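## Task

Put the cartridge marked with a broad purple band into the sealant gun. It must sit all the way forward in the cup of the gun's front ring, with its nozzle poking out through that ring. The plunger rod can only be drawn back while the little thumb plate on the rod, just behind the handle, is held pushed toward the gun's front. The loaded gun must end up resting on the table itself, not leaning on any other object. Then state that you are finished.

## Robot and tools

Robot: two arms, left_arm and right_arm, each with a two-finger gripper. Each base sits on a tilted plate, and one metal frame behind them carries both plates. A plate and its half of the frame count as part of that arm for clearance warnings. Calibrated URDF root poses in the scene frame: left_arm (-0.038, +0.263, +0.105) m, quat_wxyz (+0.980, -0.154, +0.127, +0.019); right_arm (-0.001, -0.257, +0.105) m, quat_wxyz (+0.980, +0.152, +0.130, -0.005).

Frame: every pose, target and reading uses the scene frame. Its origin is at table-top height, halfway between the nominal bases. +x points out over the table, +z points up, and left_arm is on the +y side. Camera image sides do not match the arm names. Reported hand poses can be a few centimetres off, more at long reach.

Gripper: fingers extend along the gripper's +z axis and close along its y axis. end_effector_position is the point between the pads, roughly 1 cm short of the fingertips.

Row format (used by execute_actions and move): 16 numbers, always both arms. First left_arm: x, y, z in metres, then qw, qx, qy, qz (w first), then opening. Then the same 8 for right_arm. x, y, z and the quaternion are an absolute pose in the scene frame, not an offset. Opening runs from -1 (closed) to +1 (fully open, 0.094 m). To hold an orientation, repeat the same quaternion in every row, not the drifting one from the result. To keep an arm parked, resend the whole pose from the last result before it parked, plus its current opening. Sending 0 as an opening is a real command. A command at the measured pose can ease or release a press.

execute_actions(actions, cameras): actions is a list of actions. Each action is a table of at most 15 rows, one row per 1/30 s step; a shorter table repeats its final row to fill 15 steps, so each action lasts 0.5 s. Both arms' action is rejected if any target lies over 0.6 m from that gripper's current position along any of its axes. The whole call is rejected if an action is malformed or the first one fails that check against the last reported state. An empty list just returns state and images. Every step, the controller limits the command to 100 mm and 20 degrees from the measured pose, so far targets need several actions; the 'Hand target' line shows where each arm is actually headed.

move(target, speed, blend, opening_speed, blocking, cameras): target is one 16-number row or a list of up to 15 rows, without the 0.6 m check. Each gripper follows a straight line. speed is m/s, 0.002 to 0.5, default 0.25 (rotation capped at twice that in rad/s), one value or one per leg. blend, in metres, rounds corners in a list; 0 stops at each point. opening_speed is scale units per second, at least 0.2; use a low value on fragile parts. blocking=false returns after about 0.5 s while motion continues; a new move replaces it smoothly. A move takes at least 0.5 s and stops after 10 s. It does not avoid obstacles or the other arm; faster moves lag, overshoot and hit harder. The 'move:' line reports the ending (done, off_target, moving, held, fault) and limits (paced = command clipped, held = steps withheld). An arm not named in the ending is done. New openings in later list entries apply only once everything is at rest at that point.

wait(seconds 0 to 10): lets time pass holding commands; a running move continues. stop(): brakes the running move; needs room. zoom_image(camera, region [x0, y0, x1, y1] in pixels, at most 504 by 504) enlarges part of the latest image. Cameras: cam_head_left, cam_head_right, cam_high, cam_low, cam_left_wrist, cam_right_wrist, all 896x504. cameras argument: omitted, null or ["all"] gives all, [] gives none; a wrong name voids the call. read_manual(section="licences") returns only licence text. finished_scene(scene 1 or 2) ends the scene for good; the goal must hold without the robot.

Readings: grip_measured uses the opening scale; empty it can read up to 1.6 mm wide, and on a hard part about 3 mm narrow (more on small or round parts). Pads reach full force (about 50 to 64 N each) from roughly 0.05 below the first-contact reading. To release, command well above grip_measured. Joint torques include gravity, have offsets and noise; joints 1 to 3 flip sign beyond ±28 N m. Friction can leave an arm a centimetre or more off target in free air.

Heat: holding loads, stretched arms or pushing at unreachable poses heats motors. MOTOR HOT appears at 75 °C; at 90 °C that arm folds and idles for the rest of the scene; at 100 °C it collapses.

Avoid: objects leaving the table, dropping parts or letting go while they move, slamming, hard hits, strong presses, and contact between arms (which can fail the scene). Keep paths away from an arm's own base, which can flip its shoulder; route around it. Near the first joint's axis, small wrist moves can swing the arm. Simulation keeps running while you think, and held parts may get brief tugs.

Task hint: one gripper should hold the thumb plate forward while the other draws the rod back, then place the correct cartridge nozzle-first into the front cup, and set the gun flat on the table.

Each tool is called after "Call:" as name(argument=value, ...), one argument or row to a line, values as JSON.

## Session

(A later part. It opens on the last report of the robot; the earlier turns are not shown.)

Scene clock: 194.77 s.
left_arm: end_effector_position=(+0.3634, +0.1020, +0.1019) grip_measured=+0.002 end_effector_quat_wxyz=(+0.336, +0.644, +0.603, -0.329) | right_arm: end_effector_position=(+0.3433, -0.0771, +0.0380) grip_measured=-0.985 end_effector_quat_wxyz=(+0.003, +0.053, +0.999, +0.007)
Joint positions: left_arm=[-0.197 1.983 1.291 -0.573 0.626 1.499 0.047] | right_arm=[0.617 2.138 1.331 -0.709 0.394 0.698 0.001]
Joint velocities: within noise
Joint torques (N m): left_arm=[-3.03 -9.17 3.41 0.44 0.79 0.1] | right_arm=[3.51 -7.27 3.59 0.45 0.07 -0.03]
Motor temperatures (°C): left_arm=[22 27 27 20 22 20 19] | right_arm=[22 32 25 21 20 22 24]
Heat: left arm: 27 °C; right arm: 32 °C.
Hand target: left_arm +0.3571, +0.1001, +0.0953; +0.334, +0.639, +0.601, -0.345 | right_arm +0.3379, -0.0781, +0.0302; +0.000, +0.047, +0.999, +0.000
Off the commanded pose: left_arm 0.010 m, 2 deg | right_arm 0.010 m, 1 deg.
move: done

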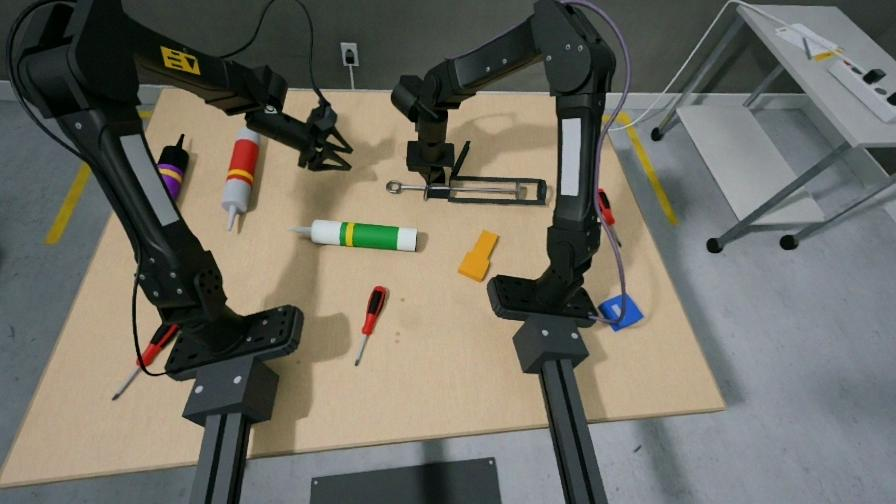

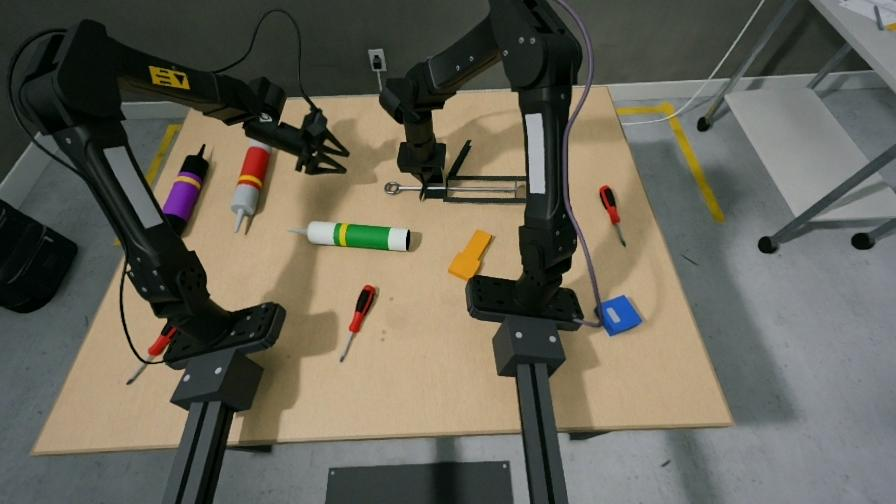

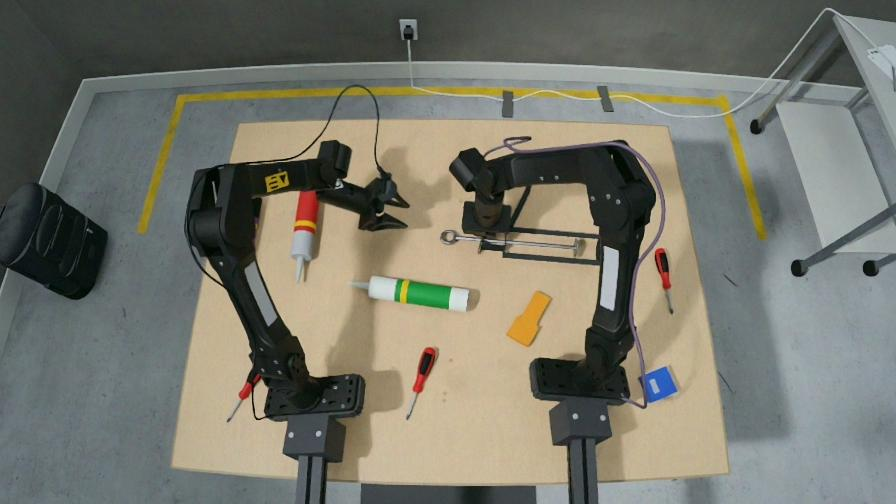

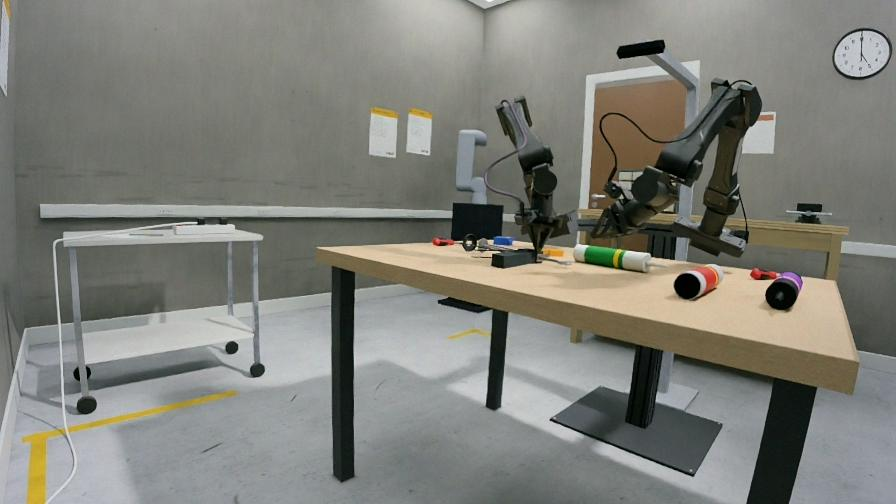

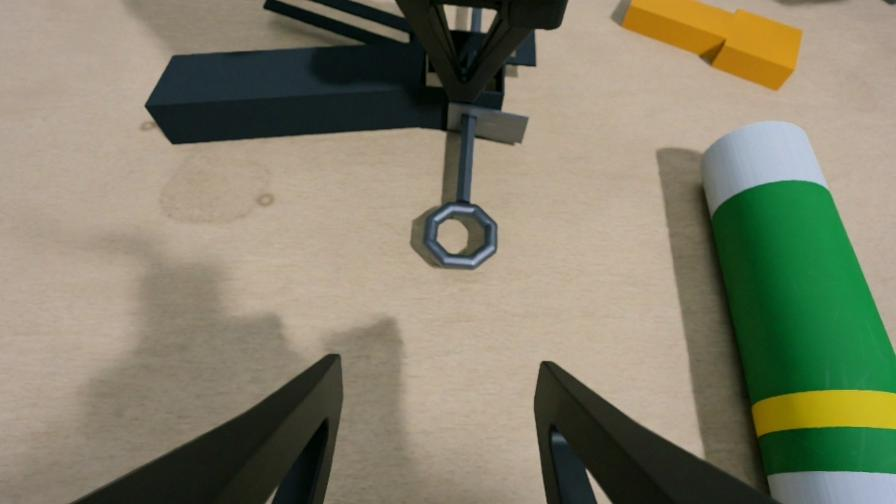

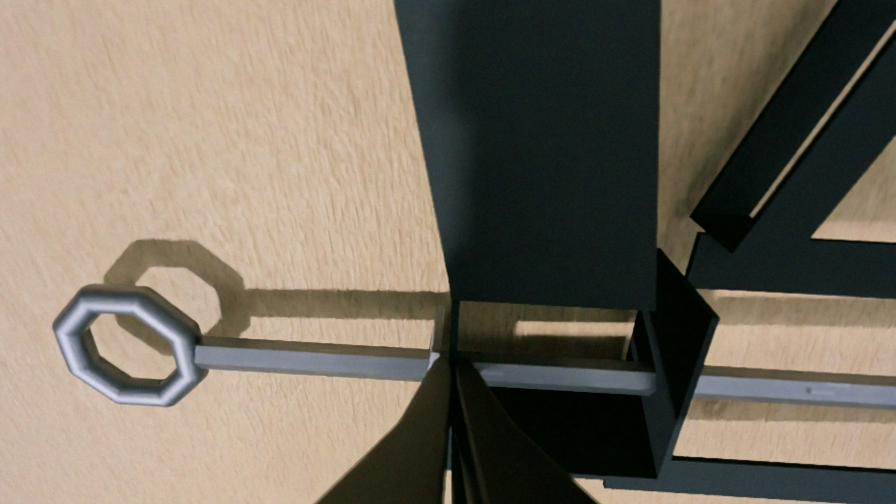

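Call:
move(
  target=[
    [0.357,0.10,0.095,0.3345,0.6393,0.6008,-0.3454,0.0,0.338,-0.078,0.030,0,0.0471,0.9989,0,-0.6],
    [0.357,0.10,0.095,0.3345,0.6393,0.6008,-0.3454,0.0,0.338,-0.076,0.022,0,0.0471,0.9989,0,-0.6],
  ],
  speed=0.05,
  cameras=["cam_right_wrist","cam_left_wrist"],
)

Call:
zoom_image(
  camera="cam_left_wrist",
  region=[380, 0, 580, 180],
)

Scene clock: 216.47 s.
left_arm: end_effector_position=(+0.3636, +0.1019, +0.1020) grip_measured=+0.002 end_effector_quat_wxyz=(+0.336, +0.644, +0.603, -0.329) | right_arm: end_effector_position=(+0.3440, -0.0743, +0.0319) grip_measured=-0.602 end_effector_quat_wxyz=(+0.005, +0.054, +0.999, +0.008)
Joint positions: left_arm=[-0.197 1.983 1.291 -0.572 0.627 1.499 0.047] | right_arm=[0.615 2.156 1.331 -0.687 0.394 0.696 0.019]
Joint velocities: within noise
Joint torques (N m): left_arm=[-3 -9.21 3.43 0.44 0.79 0.09] | right_arm=[3.34 -7.1 3.36 0.49 0.07 -0.04]
Motor temperatures (°C): left_arm=[22 28 25 20 22 20 19] | right_arm=[22 32 25 21 20 22 24]
Heat: left arm: 28 °C; right arm: 32 °C.
Hand target: left_arm +0.3571, +0.1001, +0.0953; +0.334, +0.639, +0.601, -0.345 | right_arm +0.3378, -0.0762, +0.0223; +0.000, +0.047, +0.999, +0.000
Off the commanded pose: left_arm 0.010 m, 2 deg | right_arm 0.012 m, 1 deg.
move: off_target (right_arm)
Images, in order (width x height): cam_left_wrist 896x504, cam_right_wrist 896x504.

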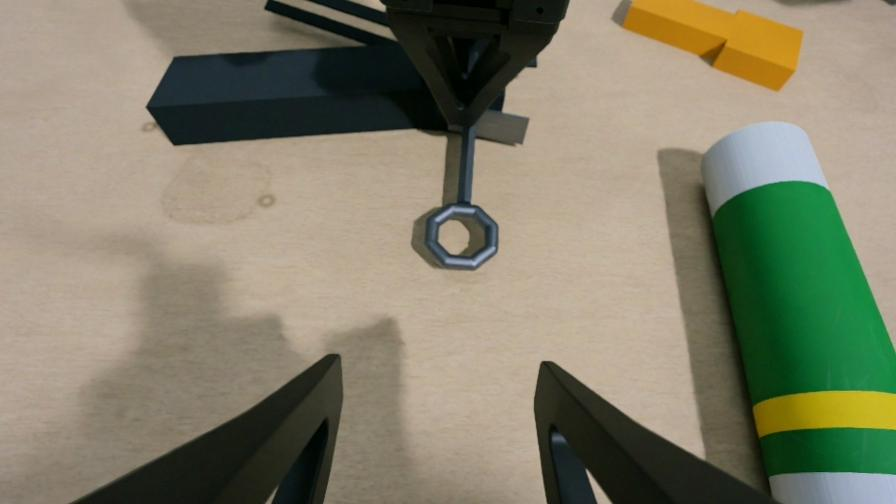

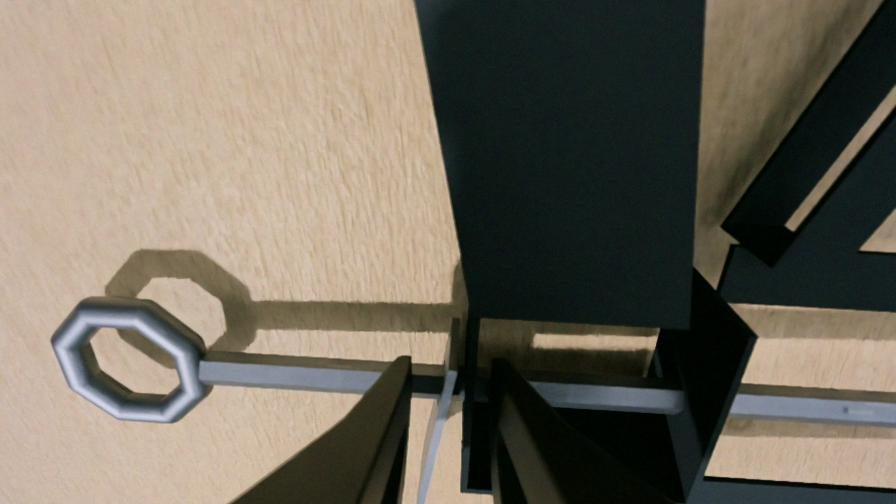

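Scaled by 2.520 from the camera's 896x504 image, which has a finer 1280x720 frame.

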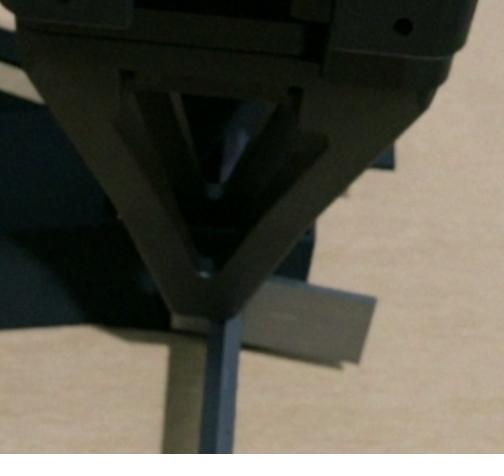

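Call:
move(
  target=[0.357,0.10,0.095,0.3345,0.6393,0.6008,-0.3454,0.0,0.338,-0.0775,0.022,0,0.0471,0.9989,0,-1.0],
  speed=0.05,
  opening_speed=0.3,
  cameras=["cam_right_wrist","cam_left_wrist"],
)

Call:
zoom_image(
  camera="cam_left_wrist",
  region=[380, 0, 580, 180],
)

Scene clock: 222.70 s.
left_arm: end_effector_position=(+0.3636, +0.1019, +0.1020) grip_measured=+0.002 end_effector_quat_wxyz=(+0.336, +0.644, +0.603, -0.329) | right_arm: end_effector_position=(+0.3453, -0.0755, +0.0307) grip_measured=-0.898 end_effector_quat_wxyz=(+0.007, +0.054, +0.998, +0.008)
Joint positions: left_arm=[-0.197 1.983 1.291 -0.572 0.627 1.499 0.047] | right_arm=[0.611 2.156 1.328 -0.68 0.397 0.692 0.005]
Joint velocities: within noise
Joint torques (N m): left_arm=[-3 -9.18 3.38 0.44 0.79 0.1] | right_arm=[3.41 -7.41 3.21 0.42 0.03 -0.05]
Motor temperatures (°C): left_arm=[22 29 24 20 22 20 19] | right_arm=[22 32 25 22 20 22 24]
Heat: left arm: 29 °C; right arm: 32 °C.
Hand target: left_arm +0.3571, +0.1002, +0.0952; +0.334, +0.639, +0.601, -0.345 | right_arm +0.3379, -0.0776, +0.0222; +0.000, +0.047, +0.999, +0.000
Off the commanded pose: left_arm 0.010 m, 2 deg | right_arm 0.012 m, 1 deg.
move: off_target (right_arm)
Images, in order (width x height): cam_left_wrist 896x504, cam_right_wrist 896x504.

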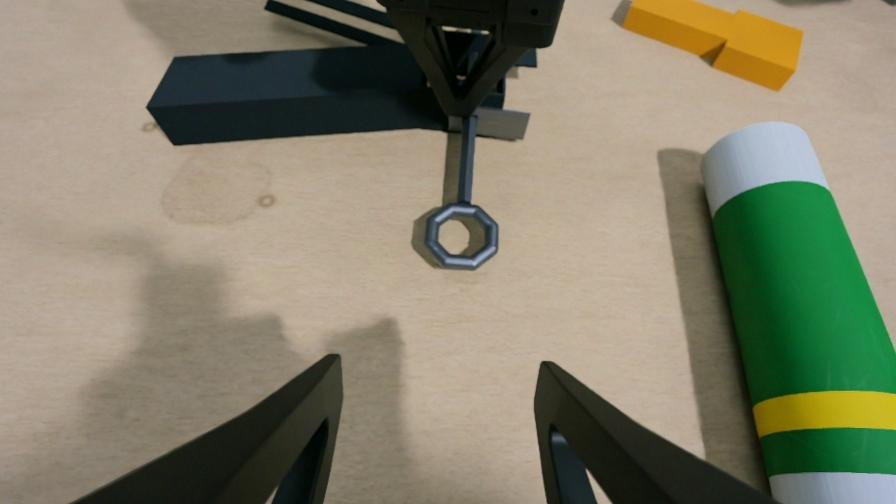

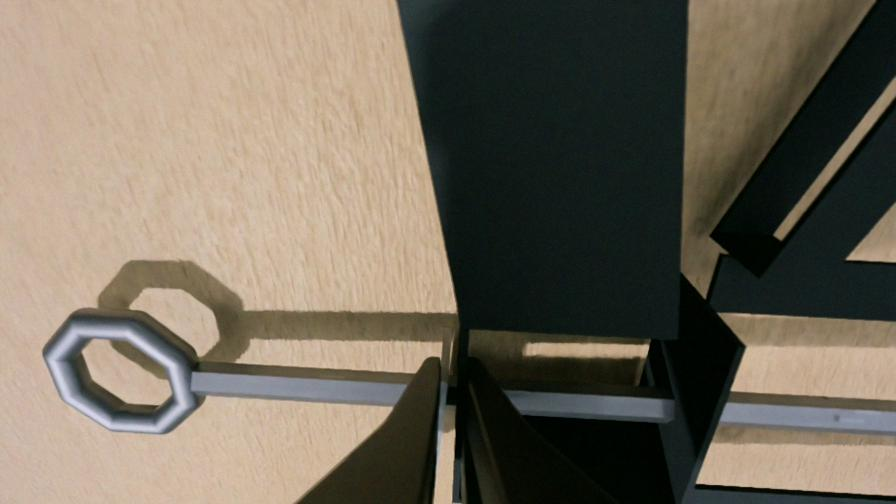

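Scaled by 2.520 from the camera's 896x504 image, which has a finer 1280x720 frame.

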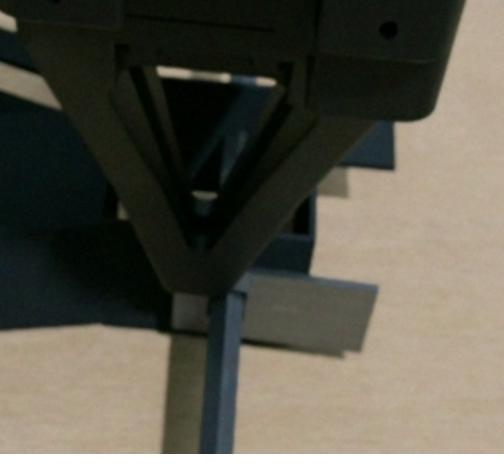

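Call:
move(
  target=[0.350,0.022,0.030,0.3345,0.6393,0.6008,-0.3454,0.0,0.338,-0.0775,0.022,0,0.0471,0.9989,0,-1.0],
  speed=0.08,
  cameras=["cam_right_wrist","cam_left_wrist","cam_low"],
)

Scene clock: 234.37 s.
left_arm: end_effector_position=(+0.3590, +0.0319, +0.0355) grip_measured=+0.002 end_effector_quat_wxyz=(+0.343, +0.638, +0.603, -0.334) | right_arm: end_effector_position=(+0.3453, -0.0755, +0.0307) grip_measured=-0.899 end_effector_quat_wxyz=(+0.007, +0.054, +0.998, +0.008)
Joint positions: left_arm=[-0.299 2.222 1.262 -0.222 0.609 1.367 0.047] | right_arm=[0.611 2.156 1.328 -0.68 0.397 0.692 0.005]
Joint velocities: within noise
Joint torques (N m): left_arm=[-6.09 -9.4 3.69 0.6 0.55 -0.11] | right_arm=[3.38 -7.38 3.19 0.43 0.03 -0.04]
Motor temperatures (°C): left_arm=[22 29 24 20 22 20 19] | right_arm=[22 33 25 22 20 22 24]
Heat: left arm: 29 °C; right arm: 33 °C.
Hand target: left_arm +0.3497, +0.0224, +0.0301; +0.334, +0.639, +0.601, -0.345 | right_arm +0.3379, -0.0776, +0.0222; +0.000, +0.047, +0.999, +0.000
Off the commanded pose: left_arm 0.014 m, 2 deg | right_arm 0.012 m, 1 deg.
move: off_target (left_arm, right_arm)
Images, in order (width x height): cam_low 896x504, cam_left_wrist 896x504, cam_right_wrist 896x504.

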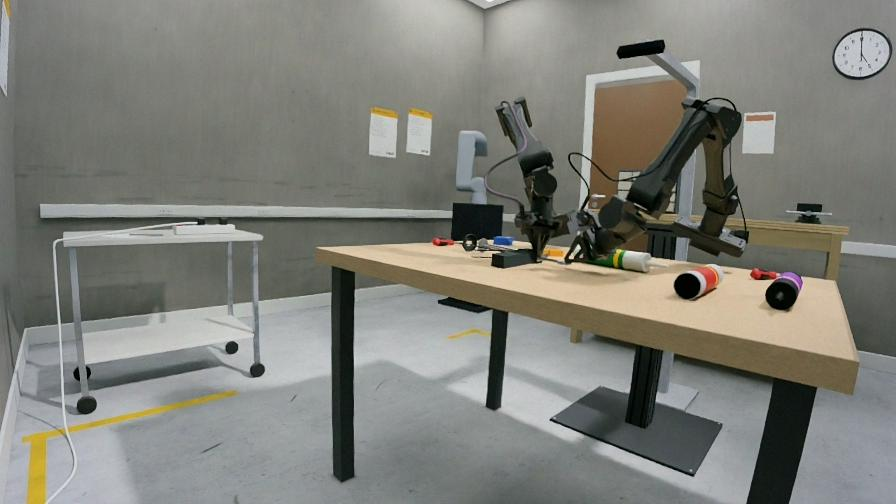

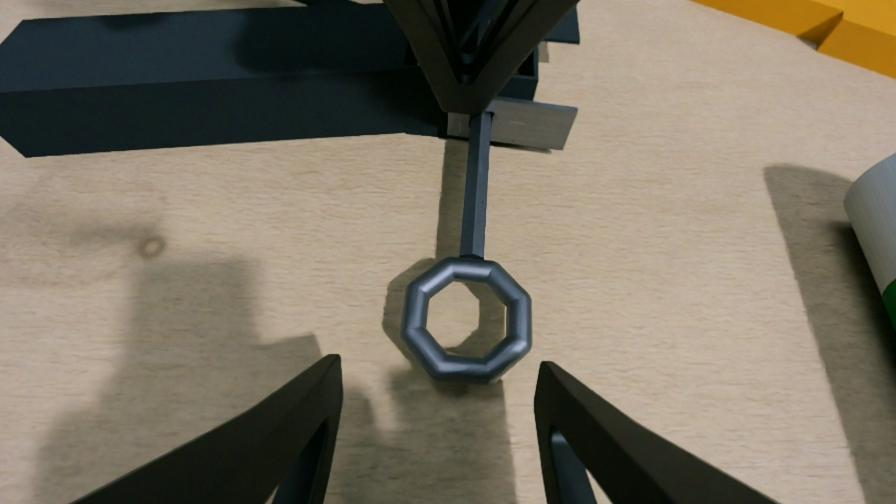

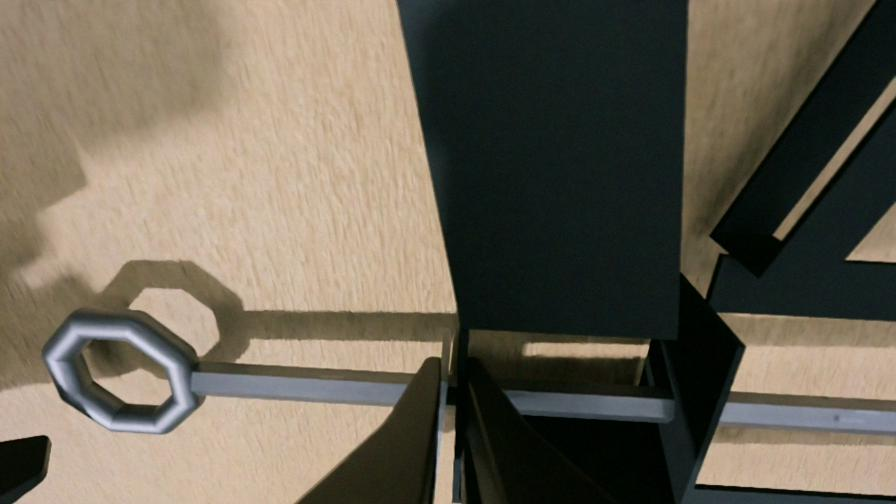

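Call:
move(
  target=[0.345,0.000,0.018,0.3345,0.6393,0.6008,-0.3454,0.0,0.338,-0.0775,0.022,0,0.0471,0.9989,0,-1.0],
  speed=0.06,
  cameras=["cam_right_wrist","cam_left_wrist"],
)

Scene clock: 239.40 s.
left_arm: end_effector_position=(+0.3534, +0.0098, +0.0235) grip_measured=+0.002 end_effector_quat_wxyz=(+0.343, +0.638, +0.603, -0.335) | right_arm: end_effector_position=(+0.3453, -0.0755, +0.0307) grip_measured=-0.899 end_effector_quat_wxyz=(+0.007, +0.054, +0.998, +0.008)
Joint positions: left_arm=[-0.341 2.278 1.262 -0.141 0.593 1.32 0.047] | right_arm=[0.611 2.156 1.328 -0.68 0.397 0.692 0.005]
Joint velocities: within noise
Joint torques (N m): left_arm=[-6.24 -9.31 3.89 0.66 0.55 -0.11] | right_arm=[3.38 -7.38 3.19 0.42 0.03 -0.05]
Motor temperatures (°C): left_arm=[23 28 24 20 22 20 19] | right_arm=[22 33 25 22 20 22 24]
Heat: left arm: 28 °C; right arm: 33 °C.
Hand target: left_arm +0.3446, +0.0003, +0.0181; +0.334, +0.639, +0.601, -0.345 | right_arm +0.3379, -0.0776, +0.0222; +0.000, +0.047, +0.999, +0.000
Off the commanded pose: left_arm 0.014 m, 2 deg | right_arm 0.012 m, 1 deg.
move: off_target (left_arm, right_arm)
Images, in order (width x height): cam_left_wrist 896x504, cam_right_wrist 896x504.

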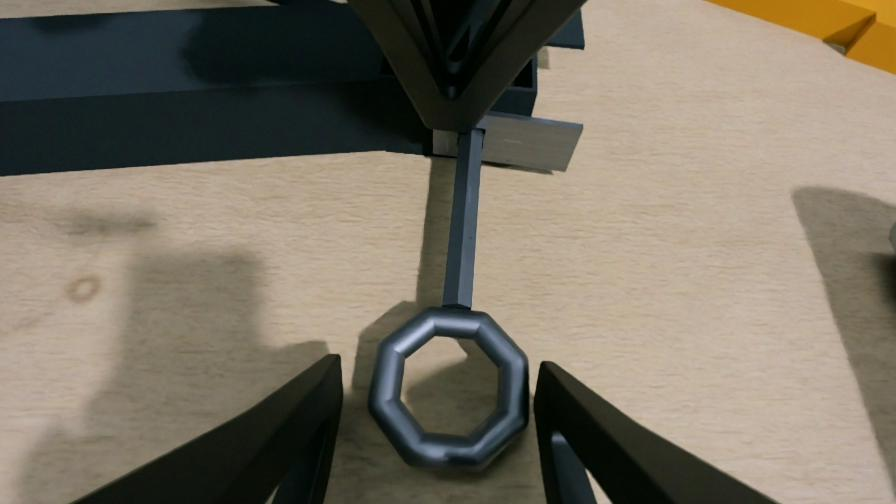

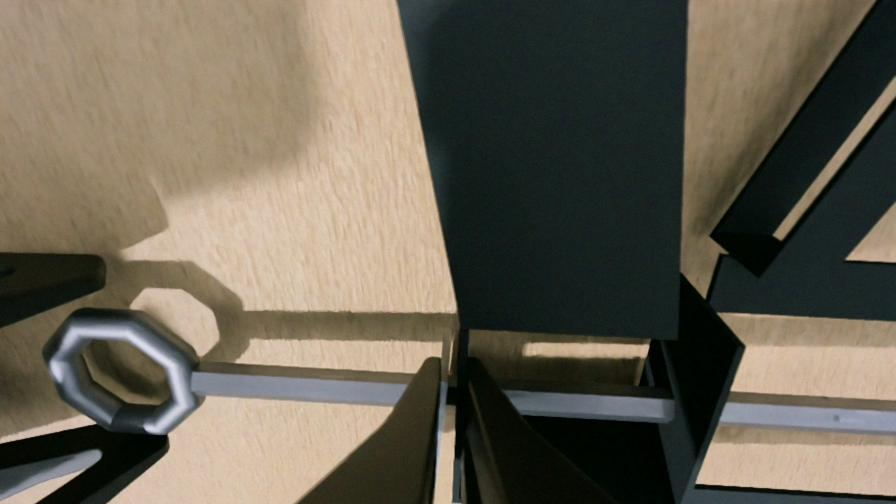

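Call:
move(
  target=[
    [0.342,-0.006,0.017,0.3345,0.6393,0.6008,-0.3454,0.0,0.338,-0.0775,0.022,0,0.0471,0.9989,0,-1.0],
    [0.342,-0.006,0.017,0.3345,0.6393,0.6008,-0.3454,-0.5,0.338,-0.0775,0.022,0,0.0471,0.9989,0,-1.0],
  ],
  speed=0.05,
  opening_speed=0.5,
  cameras=["cam_right_wrist","cam_left_wrist","cam_low"],
)

Call:
zoom_image(
  camera="cam_low",
  region=[470, 160, 650, 280],
)

Scene clock: 247.90 s.
left_arm: end_effector_position=(+0.3514, +0.0038, +0.0237) grip_measured=-0.259 end_effector_quat_wxyz=(+0.342, +0.637, +0.603, -0.336) | right_arm: end_effector_position=(+0.3453, -0.0755, +0.0307) grip_measured=-0.899 end_effector_quat_wxyz=(+0.007, +0.054, +0.998, +0.008)
Joint positions: left_arm=[-0.356 2.285 1.262 -0.129 0.589 1.304 0.035] | right_arm=[0.611 2.156 1.328 -0.68 0.397 0.692 0.005]
Joint velocities: within noise
Joint torques (N m): left_arm=[-6.22 -9.33 3.41 0.78 0.54 -0.11] | right_arm=[3.38 -7.39 3.19 0.43 0.03 -0.05]
Motor temperatures (°C): left_arm=[23 27 24 20 22 20 19] | right_arm=[22 34 25 22 20 22 25]
Heat: left arm: 27 °C; right arm: 34 °C.
Hand target: left_arm +0.3418, -0.0055, +0.0173; +0.334, +0.639, +0.600, -0.345 | right_arm +0.3379, -0.0776, +0.0222; +0.000, +0.047, +0.999, +0.000
Off the commanded pose: left_arm 0.015 m, 1 deg | right_arm 0.012 m, 1 deg.
move: off_target (left_arm, right_arm); target 2's new opening was sent with left_arm's hand 0.020 m and 2 deg from that target
Images, in order (width x height): cam_low 896x504, cam_left_wrist 896x504, cam_right_wrist 896x504.

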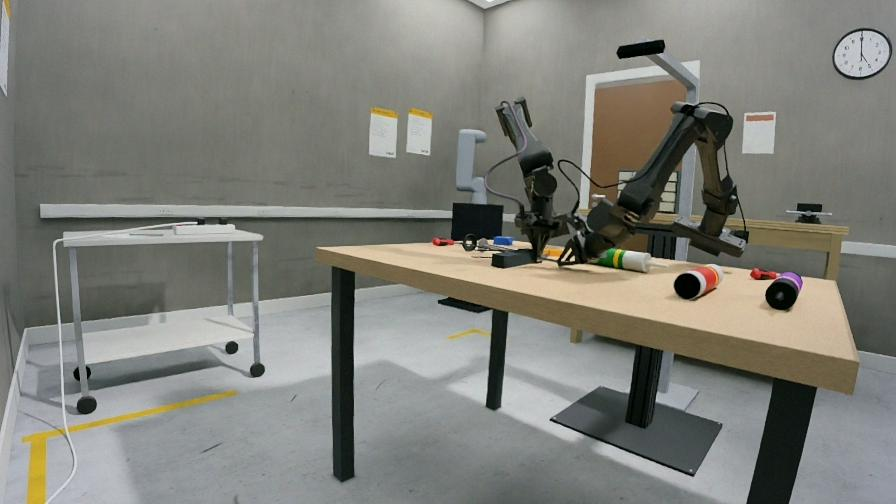

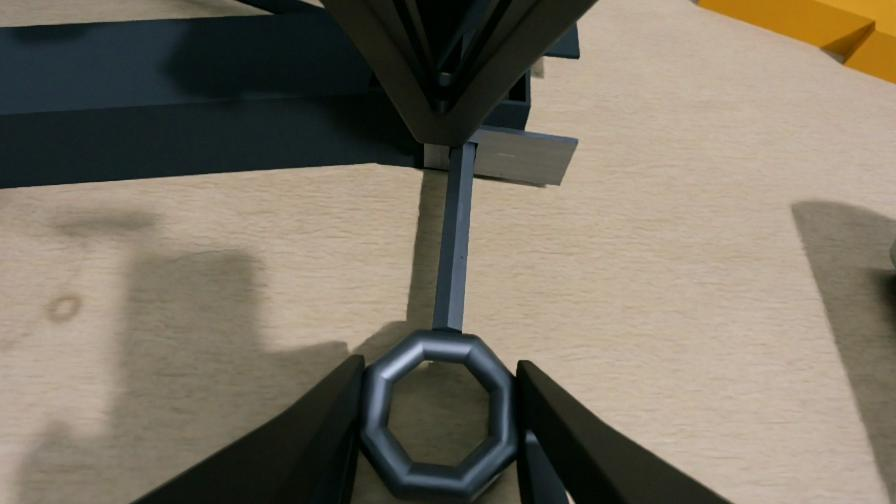

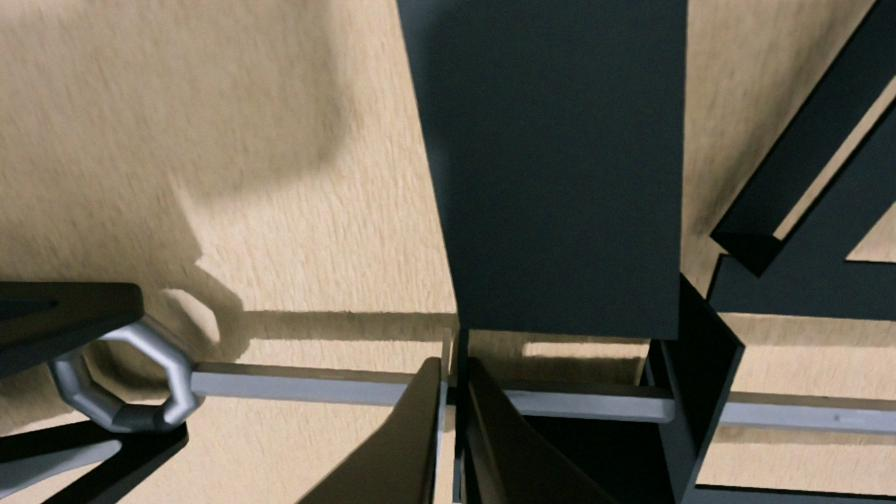

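Scaled by 2.800 from the camera's 896x504 image, which has a finer 1280x720 frame.

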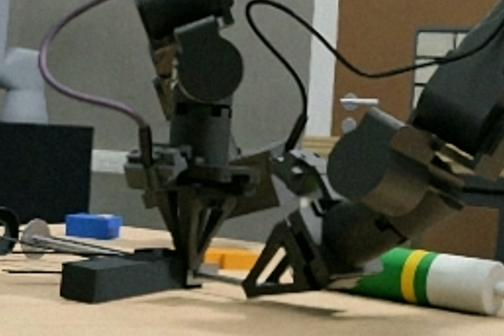

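Call:
move(
  target=[0.346,0.035,0.019,0.3345,0.6393,0.6008,-0.3454,-0.5,0.336,-0.095,0.022,0,0.0471,0.9989,0,-1.0],
  speed=0.04,
  cameras=["cam_right_wrist","cam_left_wrist"],
)

Scene clock: 255.07 s.
left_arm: end_effector_position=(+0.3518, +0.0177, +0.0223) grip_measured=-0.260 end_effector_quat_wxyz=(+0.354, +0.638, +0.590, -0.346) | right_arm: end_effector_position=(+0.3454, -0.0771, +0.0304) grip_measured=-0.902 end_effector_quat_wxyz=(+0.012, +0.054, +0.998, +0.025)
Joint positions: left_arm=[-0.31 2.281 1.257 -0.154 0.643 1.371 0.035] | right_arm=[0.598 2.126 1.283 -0.627 0.373 0.665 0.005]
Joint velocities: within noise
Joint torques (N m): left_arm=[-2.14 -13.75 2.15 0.08 0.36 0.26] | right_arm=[1.92 -8.57 2.06 0.16 0.25 -0.11]
Motor temperatures (°C): left_arm=[23 28 24 20 22 20 20] | right_arm=[22 34 24 22 20 22 25]
Heat: left arm: 28 °C; right arm: 34 °C.
Hand target: left_arm +0.3459, +0.0341, +0.0190; +0.335, +0.639, +0.600, -0.345 | right_arm +0.3360, -0.0944, +0.0224; +0.000, +0.047, +0.999, +0.000
Off the commanded pose: left_arm 0.019 m, 3 deg | right_arm 0.022 m, 3 deg.
move: off_target (left_arm, right_arm)
Images, in order (width x height): cam_left_wrist 896x504, cam_right_wrist 896x504.

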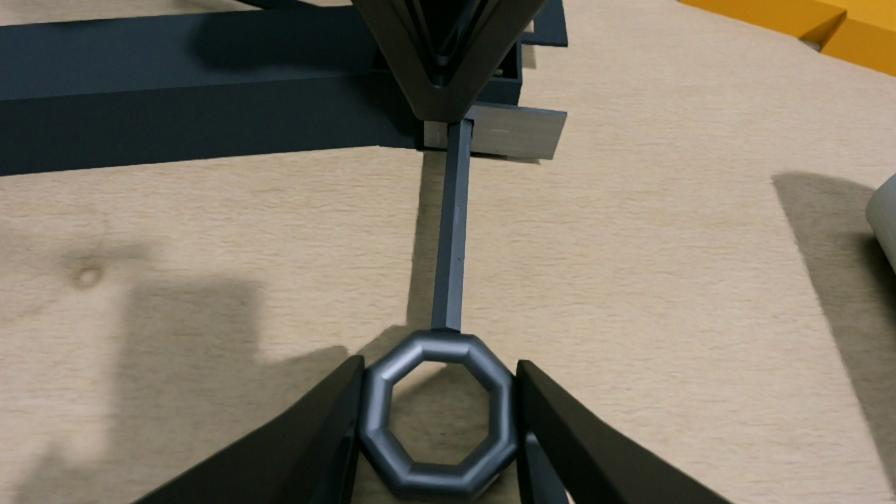

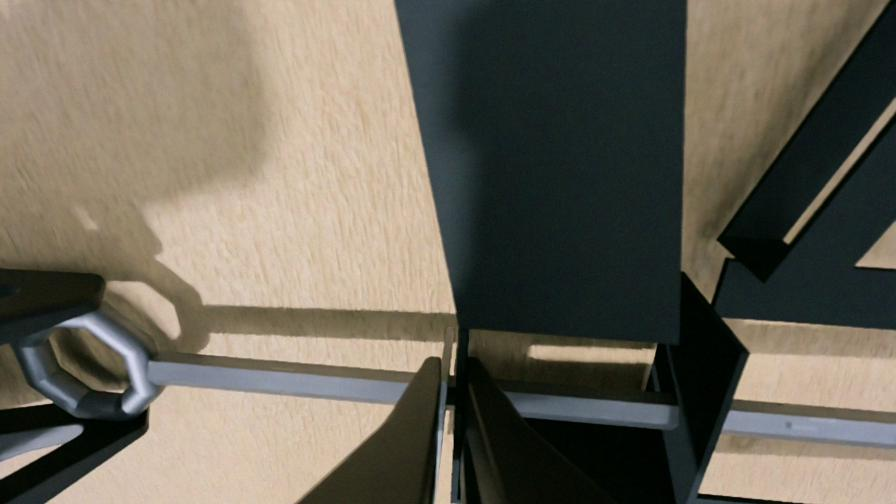

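Call:
move(
  target=[0.351,0.085,0.020,0.3345,0.6393,0.6008,-0.3454,-0.5,0.336,-0.100,0.022,0,0.0471,0.9989,0,-1.0],
  speed=0.04,
  cameras=["cam_right_wrist","cam_left_wrist"],
)

Scene clock: 260.50 s.
left_arm: end_effector_position=(+0.3558, +0.0683, +0.0198) grip_measured=-0.260 end_effector_quat_wxyz=(+0.352, +0.638, +0.591, -0.346) | right_arm: end_effector_position=(+0.3448, -0.0776, +0.0304) grip_measured=-0.902 end_effector_quat_wxyz=(+0.011, +0.053, +0.998, +0.033)
Joint positions: left_arm=[-0.188 2.234 1.257 -0.292 0.682 1.516 0.035] | right_arm=[0.591 2.116 1.27 -0.615 0.358 0.653 0.005]
Joint velocities: within noise
Joint torques (N m): left_arm=[-1.78 -13.83 2.73 -0.19 0.35 0.25] | right_arm=[1.68 -8.68 2 0.1 0.37 -0.12]
Motor temperatures (°C): left_arm=[23 30 24 20 22 20 20] | right_arm=[22 33 24 22 21 22 25]
Heat: left arm: 30 °C; right arm: 33 °C.
Hand target: left_arm +0.3509, +0.0843, +0.0198; +0.335, +0.639, +0.601, -0.345 | right_arm +0.3359, -0.0991, +0.0224; -0.001, +0.047, +0.999, +0.000
Off the commanded pose: left_arm 0.017 m, 2 deg | right_arm 0.025 m, 4 deg.
move: off_target (left_arm, right_arm)
Images, in order (width x height): cam_left_wrist 896x504, cam_right_wrist 896x504.

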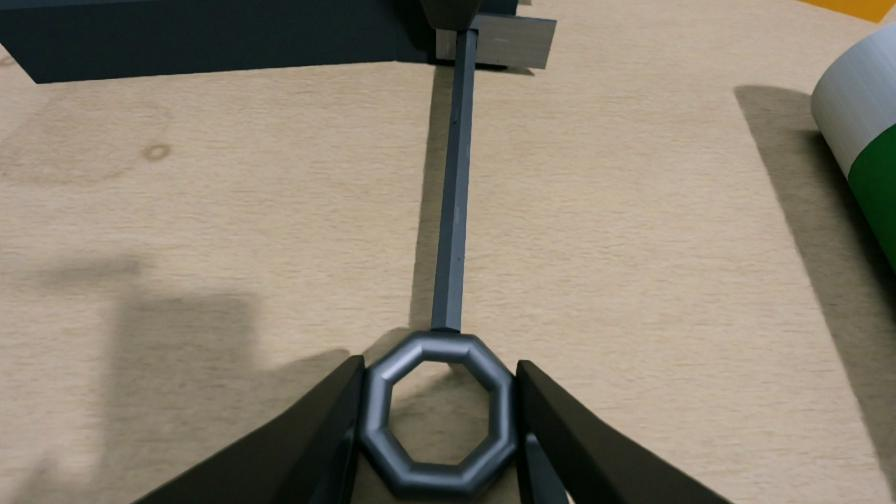

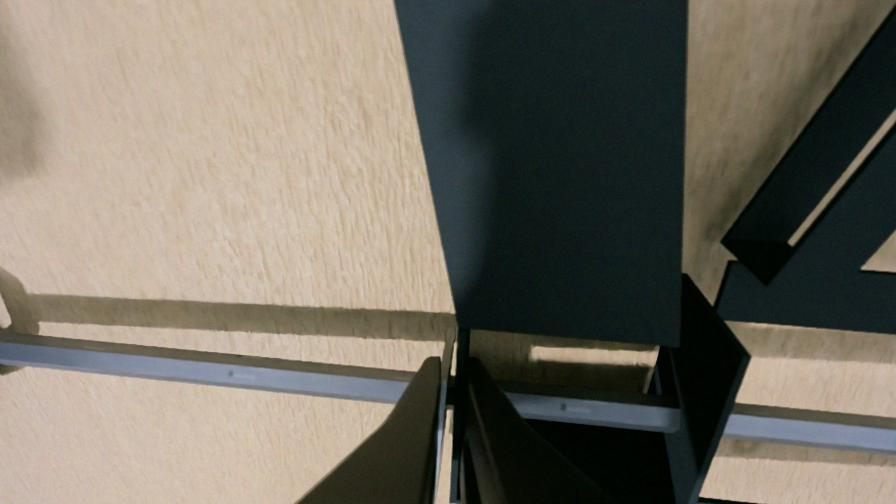

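Call:
move(
  target=[
    [0.357,0.140,0.024,0.3345,0.6393,0.6008,-0.3454,-0.5,0.336,-0.100,0.022,0,0.0471,0.9989,0,-1.0],
    [0.362,0.185,0.025,0.3345,0.6393,0.6008,-0.3454,-0.5,0.336,-0.100,0.022,0,0.0471,0.9989,0,-1.0],
  ],
  speed=0.05,
  blend=0.02,
  cameras=["cam_right_wrist","cam_left_wrist","cam_high"],
)

Scene clock: 269.13 s.
left_arm: end_effector_position=(+0.3576, +0.1577, +0.0203) grip_measured=-0.261 end_effector_quat_wxyz=(+0.349, +0.634, +0.587, -0.363) | right_arm: end_effector_position=(+0.3417, -0.0668, +0.0333) grip_measured=-0.903 end_effector_quat_wxyz=(-0.001, +0.052, +0.997, +0.062)
Joint positions: left_arm=[0.037 2.212 1.368 -0.654 0.747 1.819 0.035] | right_arm=[0.593 2.111 1.27 -0.606 0.298 0.65 0.005]
Joint velocities: within noise
Joint torques (N m): left_arm=[0.09 -15.19 4.67 -0.67 0.1 0.27] | right_arm=[1.55 -8.38 2.28 -0.01 0.94 -0.11]
Motor temperatures (°C): left_arm=[23 31 24 20 22 20 20] | right_arm=[22 34 24 21 21 22 25]
Heat: left arm: 31 °C; right arm: 34 °C.
Hand target: left_arm +0.3615, +0.1840, +0.0247; +0.335, +0.638, +0.601, -0.345 | right_arm +0.3359, -0.0984, +0.0232; -0.001, +0.046, +0.999, +0.002
Off the commanded pose: left_arm 0.028 m, 3 deg | right_arm 0.036 m, 7 deg.
move: off_target (left_arm, right_arm)
Images, in order (width x height): cam_high 896x504, cam_left_wrist 896x504, cam_right_wrist 896x504.

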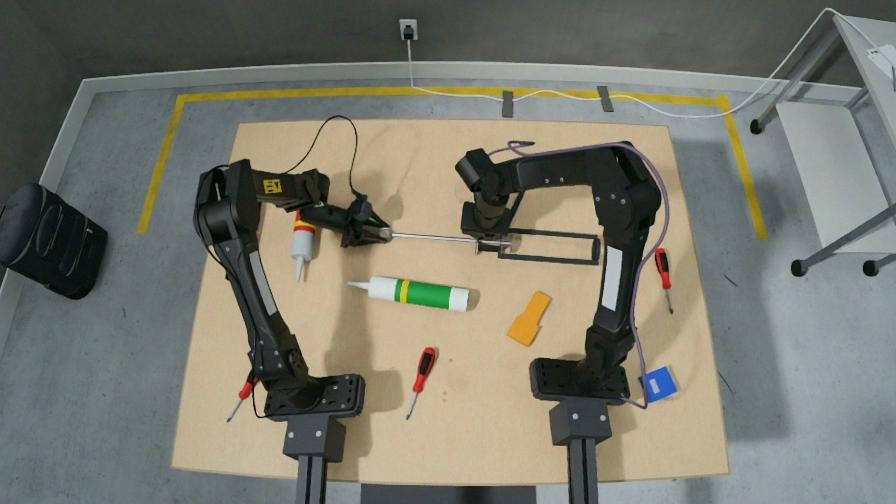

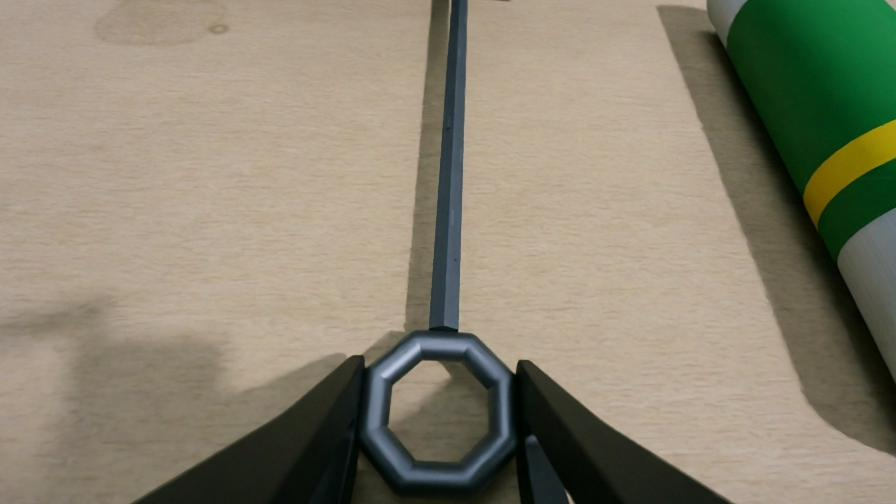

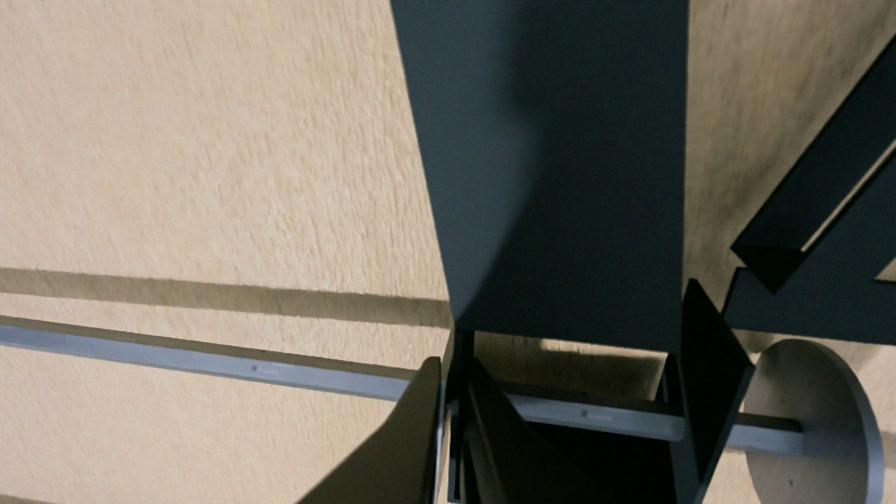

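Call:
move(
  target=[0.364,0.195,0.027,0.3345,0.6393,0.6008,-0.3454,-0.5,0.337,-0.125,0.024,0,0.0471,0.9989,0,-1.0],
  speed=0.05,
  cameras=["cam_right_wrist","cam_left_wrist","cam_high"],
)

Scene clock: 272.73 s.
left_arm: end_effector_position=(+0.3571, +0.1663, +0.0244) grip_measured=-0.261 end_effector_quat_wxyz=(+0.348, +0.629, +0.587, -0.372) | right_arm: end_effector_position=(+0.3410, -0.0818, +0.0349) grip_measured=-0.904 end_effector_quat_wxyz=(-0.003, +0.047, +0.996, +0.074)
Joint positions: left_arm=[0.058 2.212 1.393 -0.715 0.759 1.848 0.035] | right_arm=[0.553 2.059 1.217 -0.583 0.269 0.598 0.005]
Joint velocities: within noise
Joint torques (N m): left_arm=[0.2 -15.17 4.92 -0.57 -0.02 0.27] | right_arm=[0.49 -8.94 2.06 -0.11 1.17 -0.12]
Motor temperatures (°C): left_arm=[22 32 24 20 22 20 20] | right_arm=[22 34 24 21 21 22 25]
Heat: left arm: 32 °C; right arm: 34 °C.
Hand target: left_arm +0.3634, +0.1941, +0.0270; +0.335, +0.638, +0.601, -0.345 | right_arm +0.3365, -0.1225, +0.0254; -0.002, +0.045, +0.999, +0.002
Off the commanded pose: left_arm 0.030 m, 4 deg | right_arm 0.045 m, 9 deg.
move: off_target (left_arm, right_arm)
Images, in order (width x height): cam_high 896x504, cam_left_wrist 896x504, cam_right_wrist 896x504.

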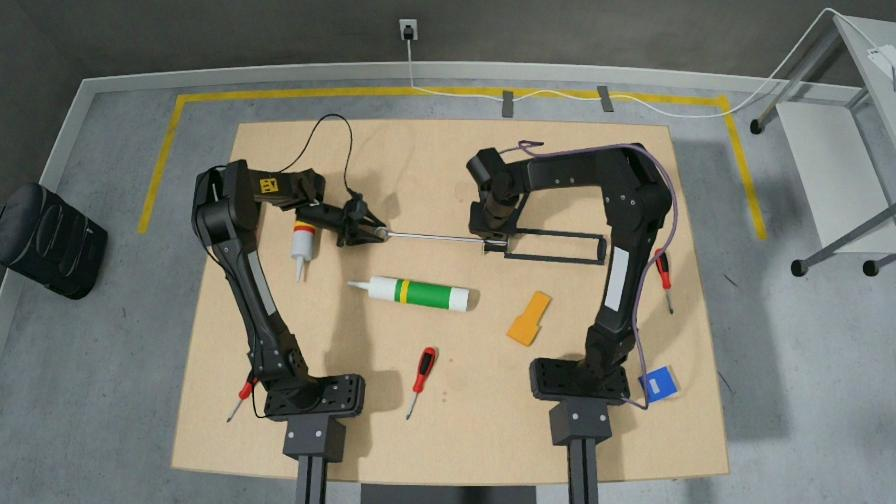

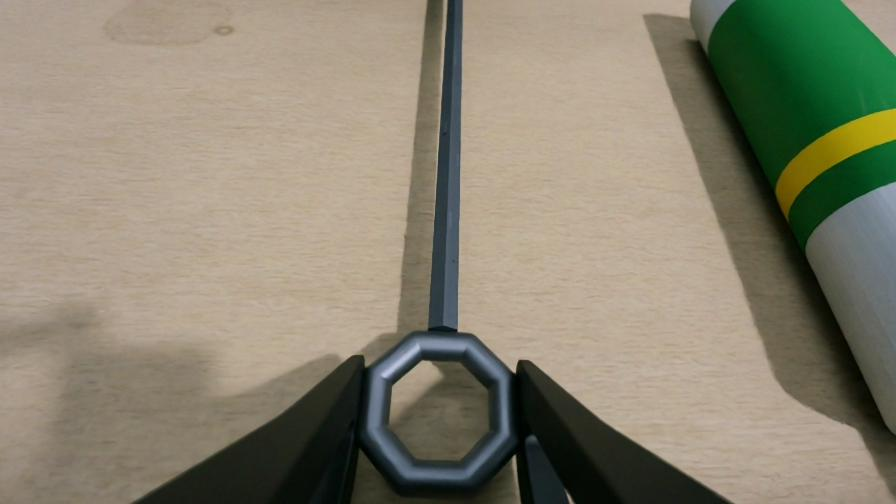

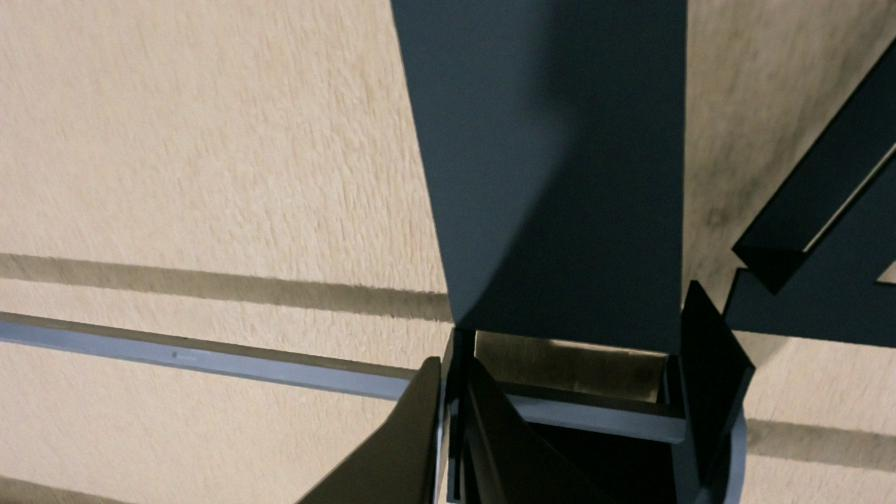

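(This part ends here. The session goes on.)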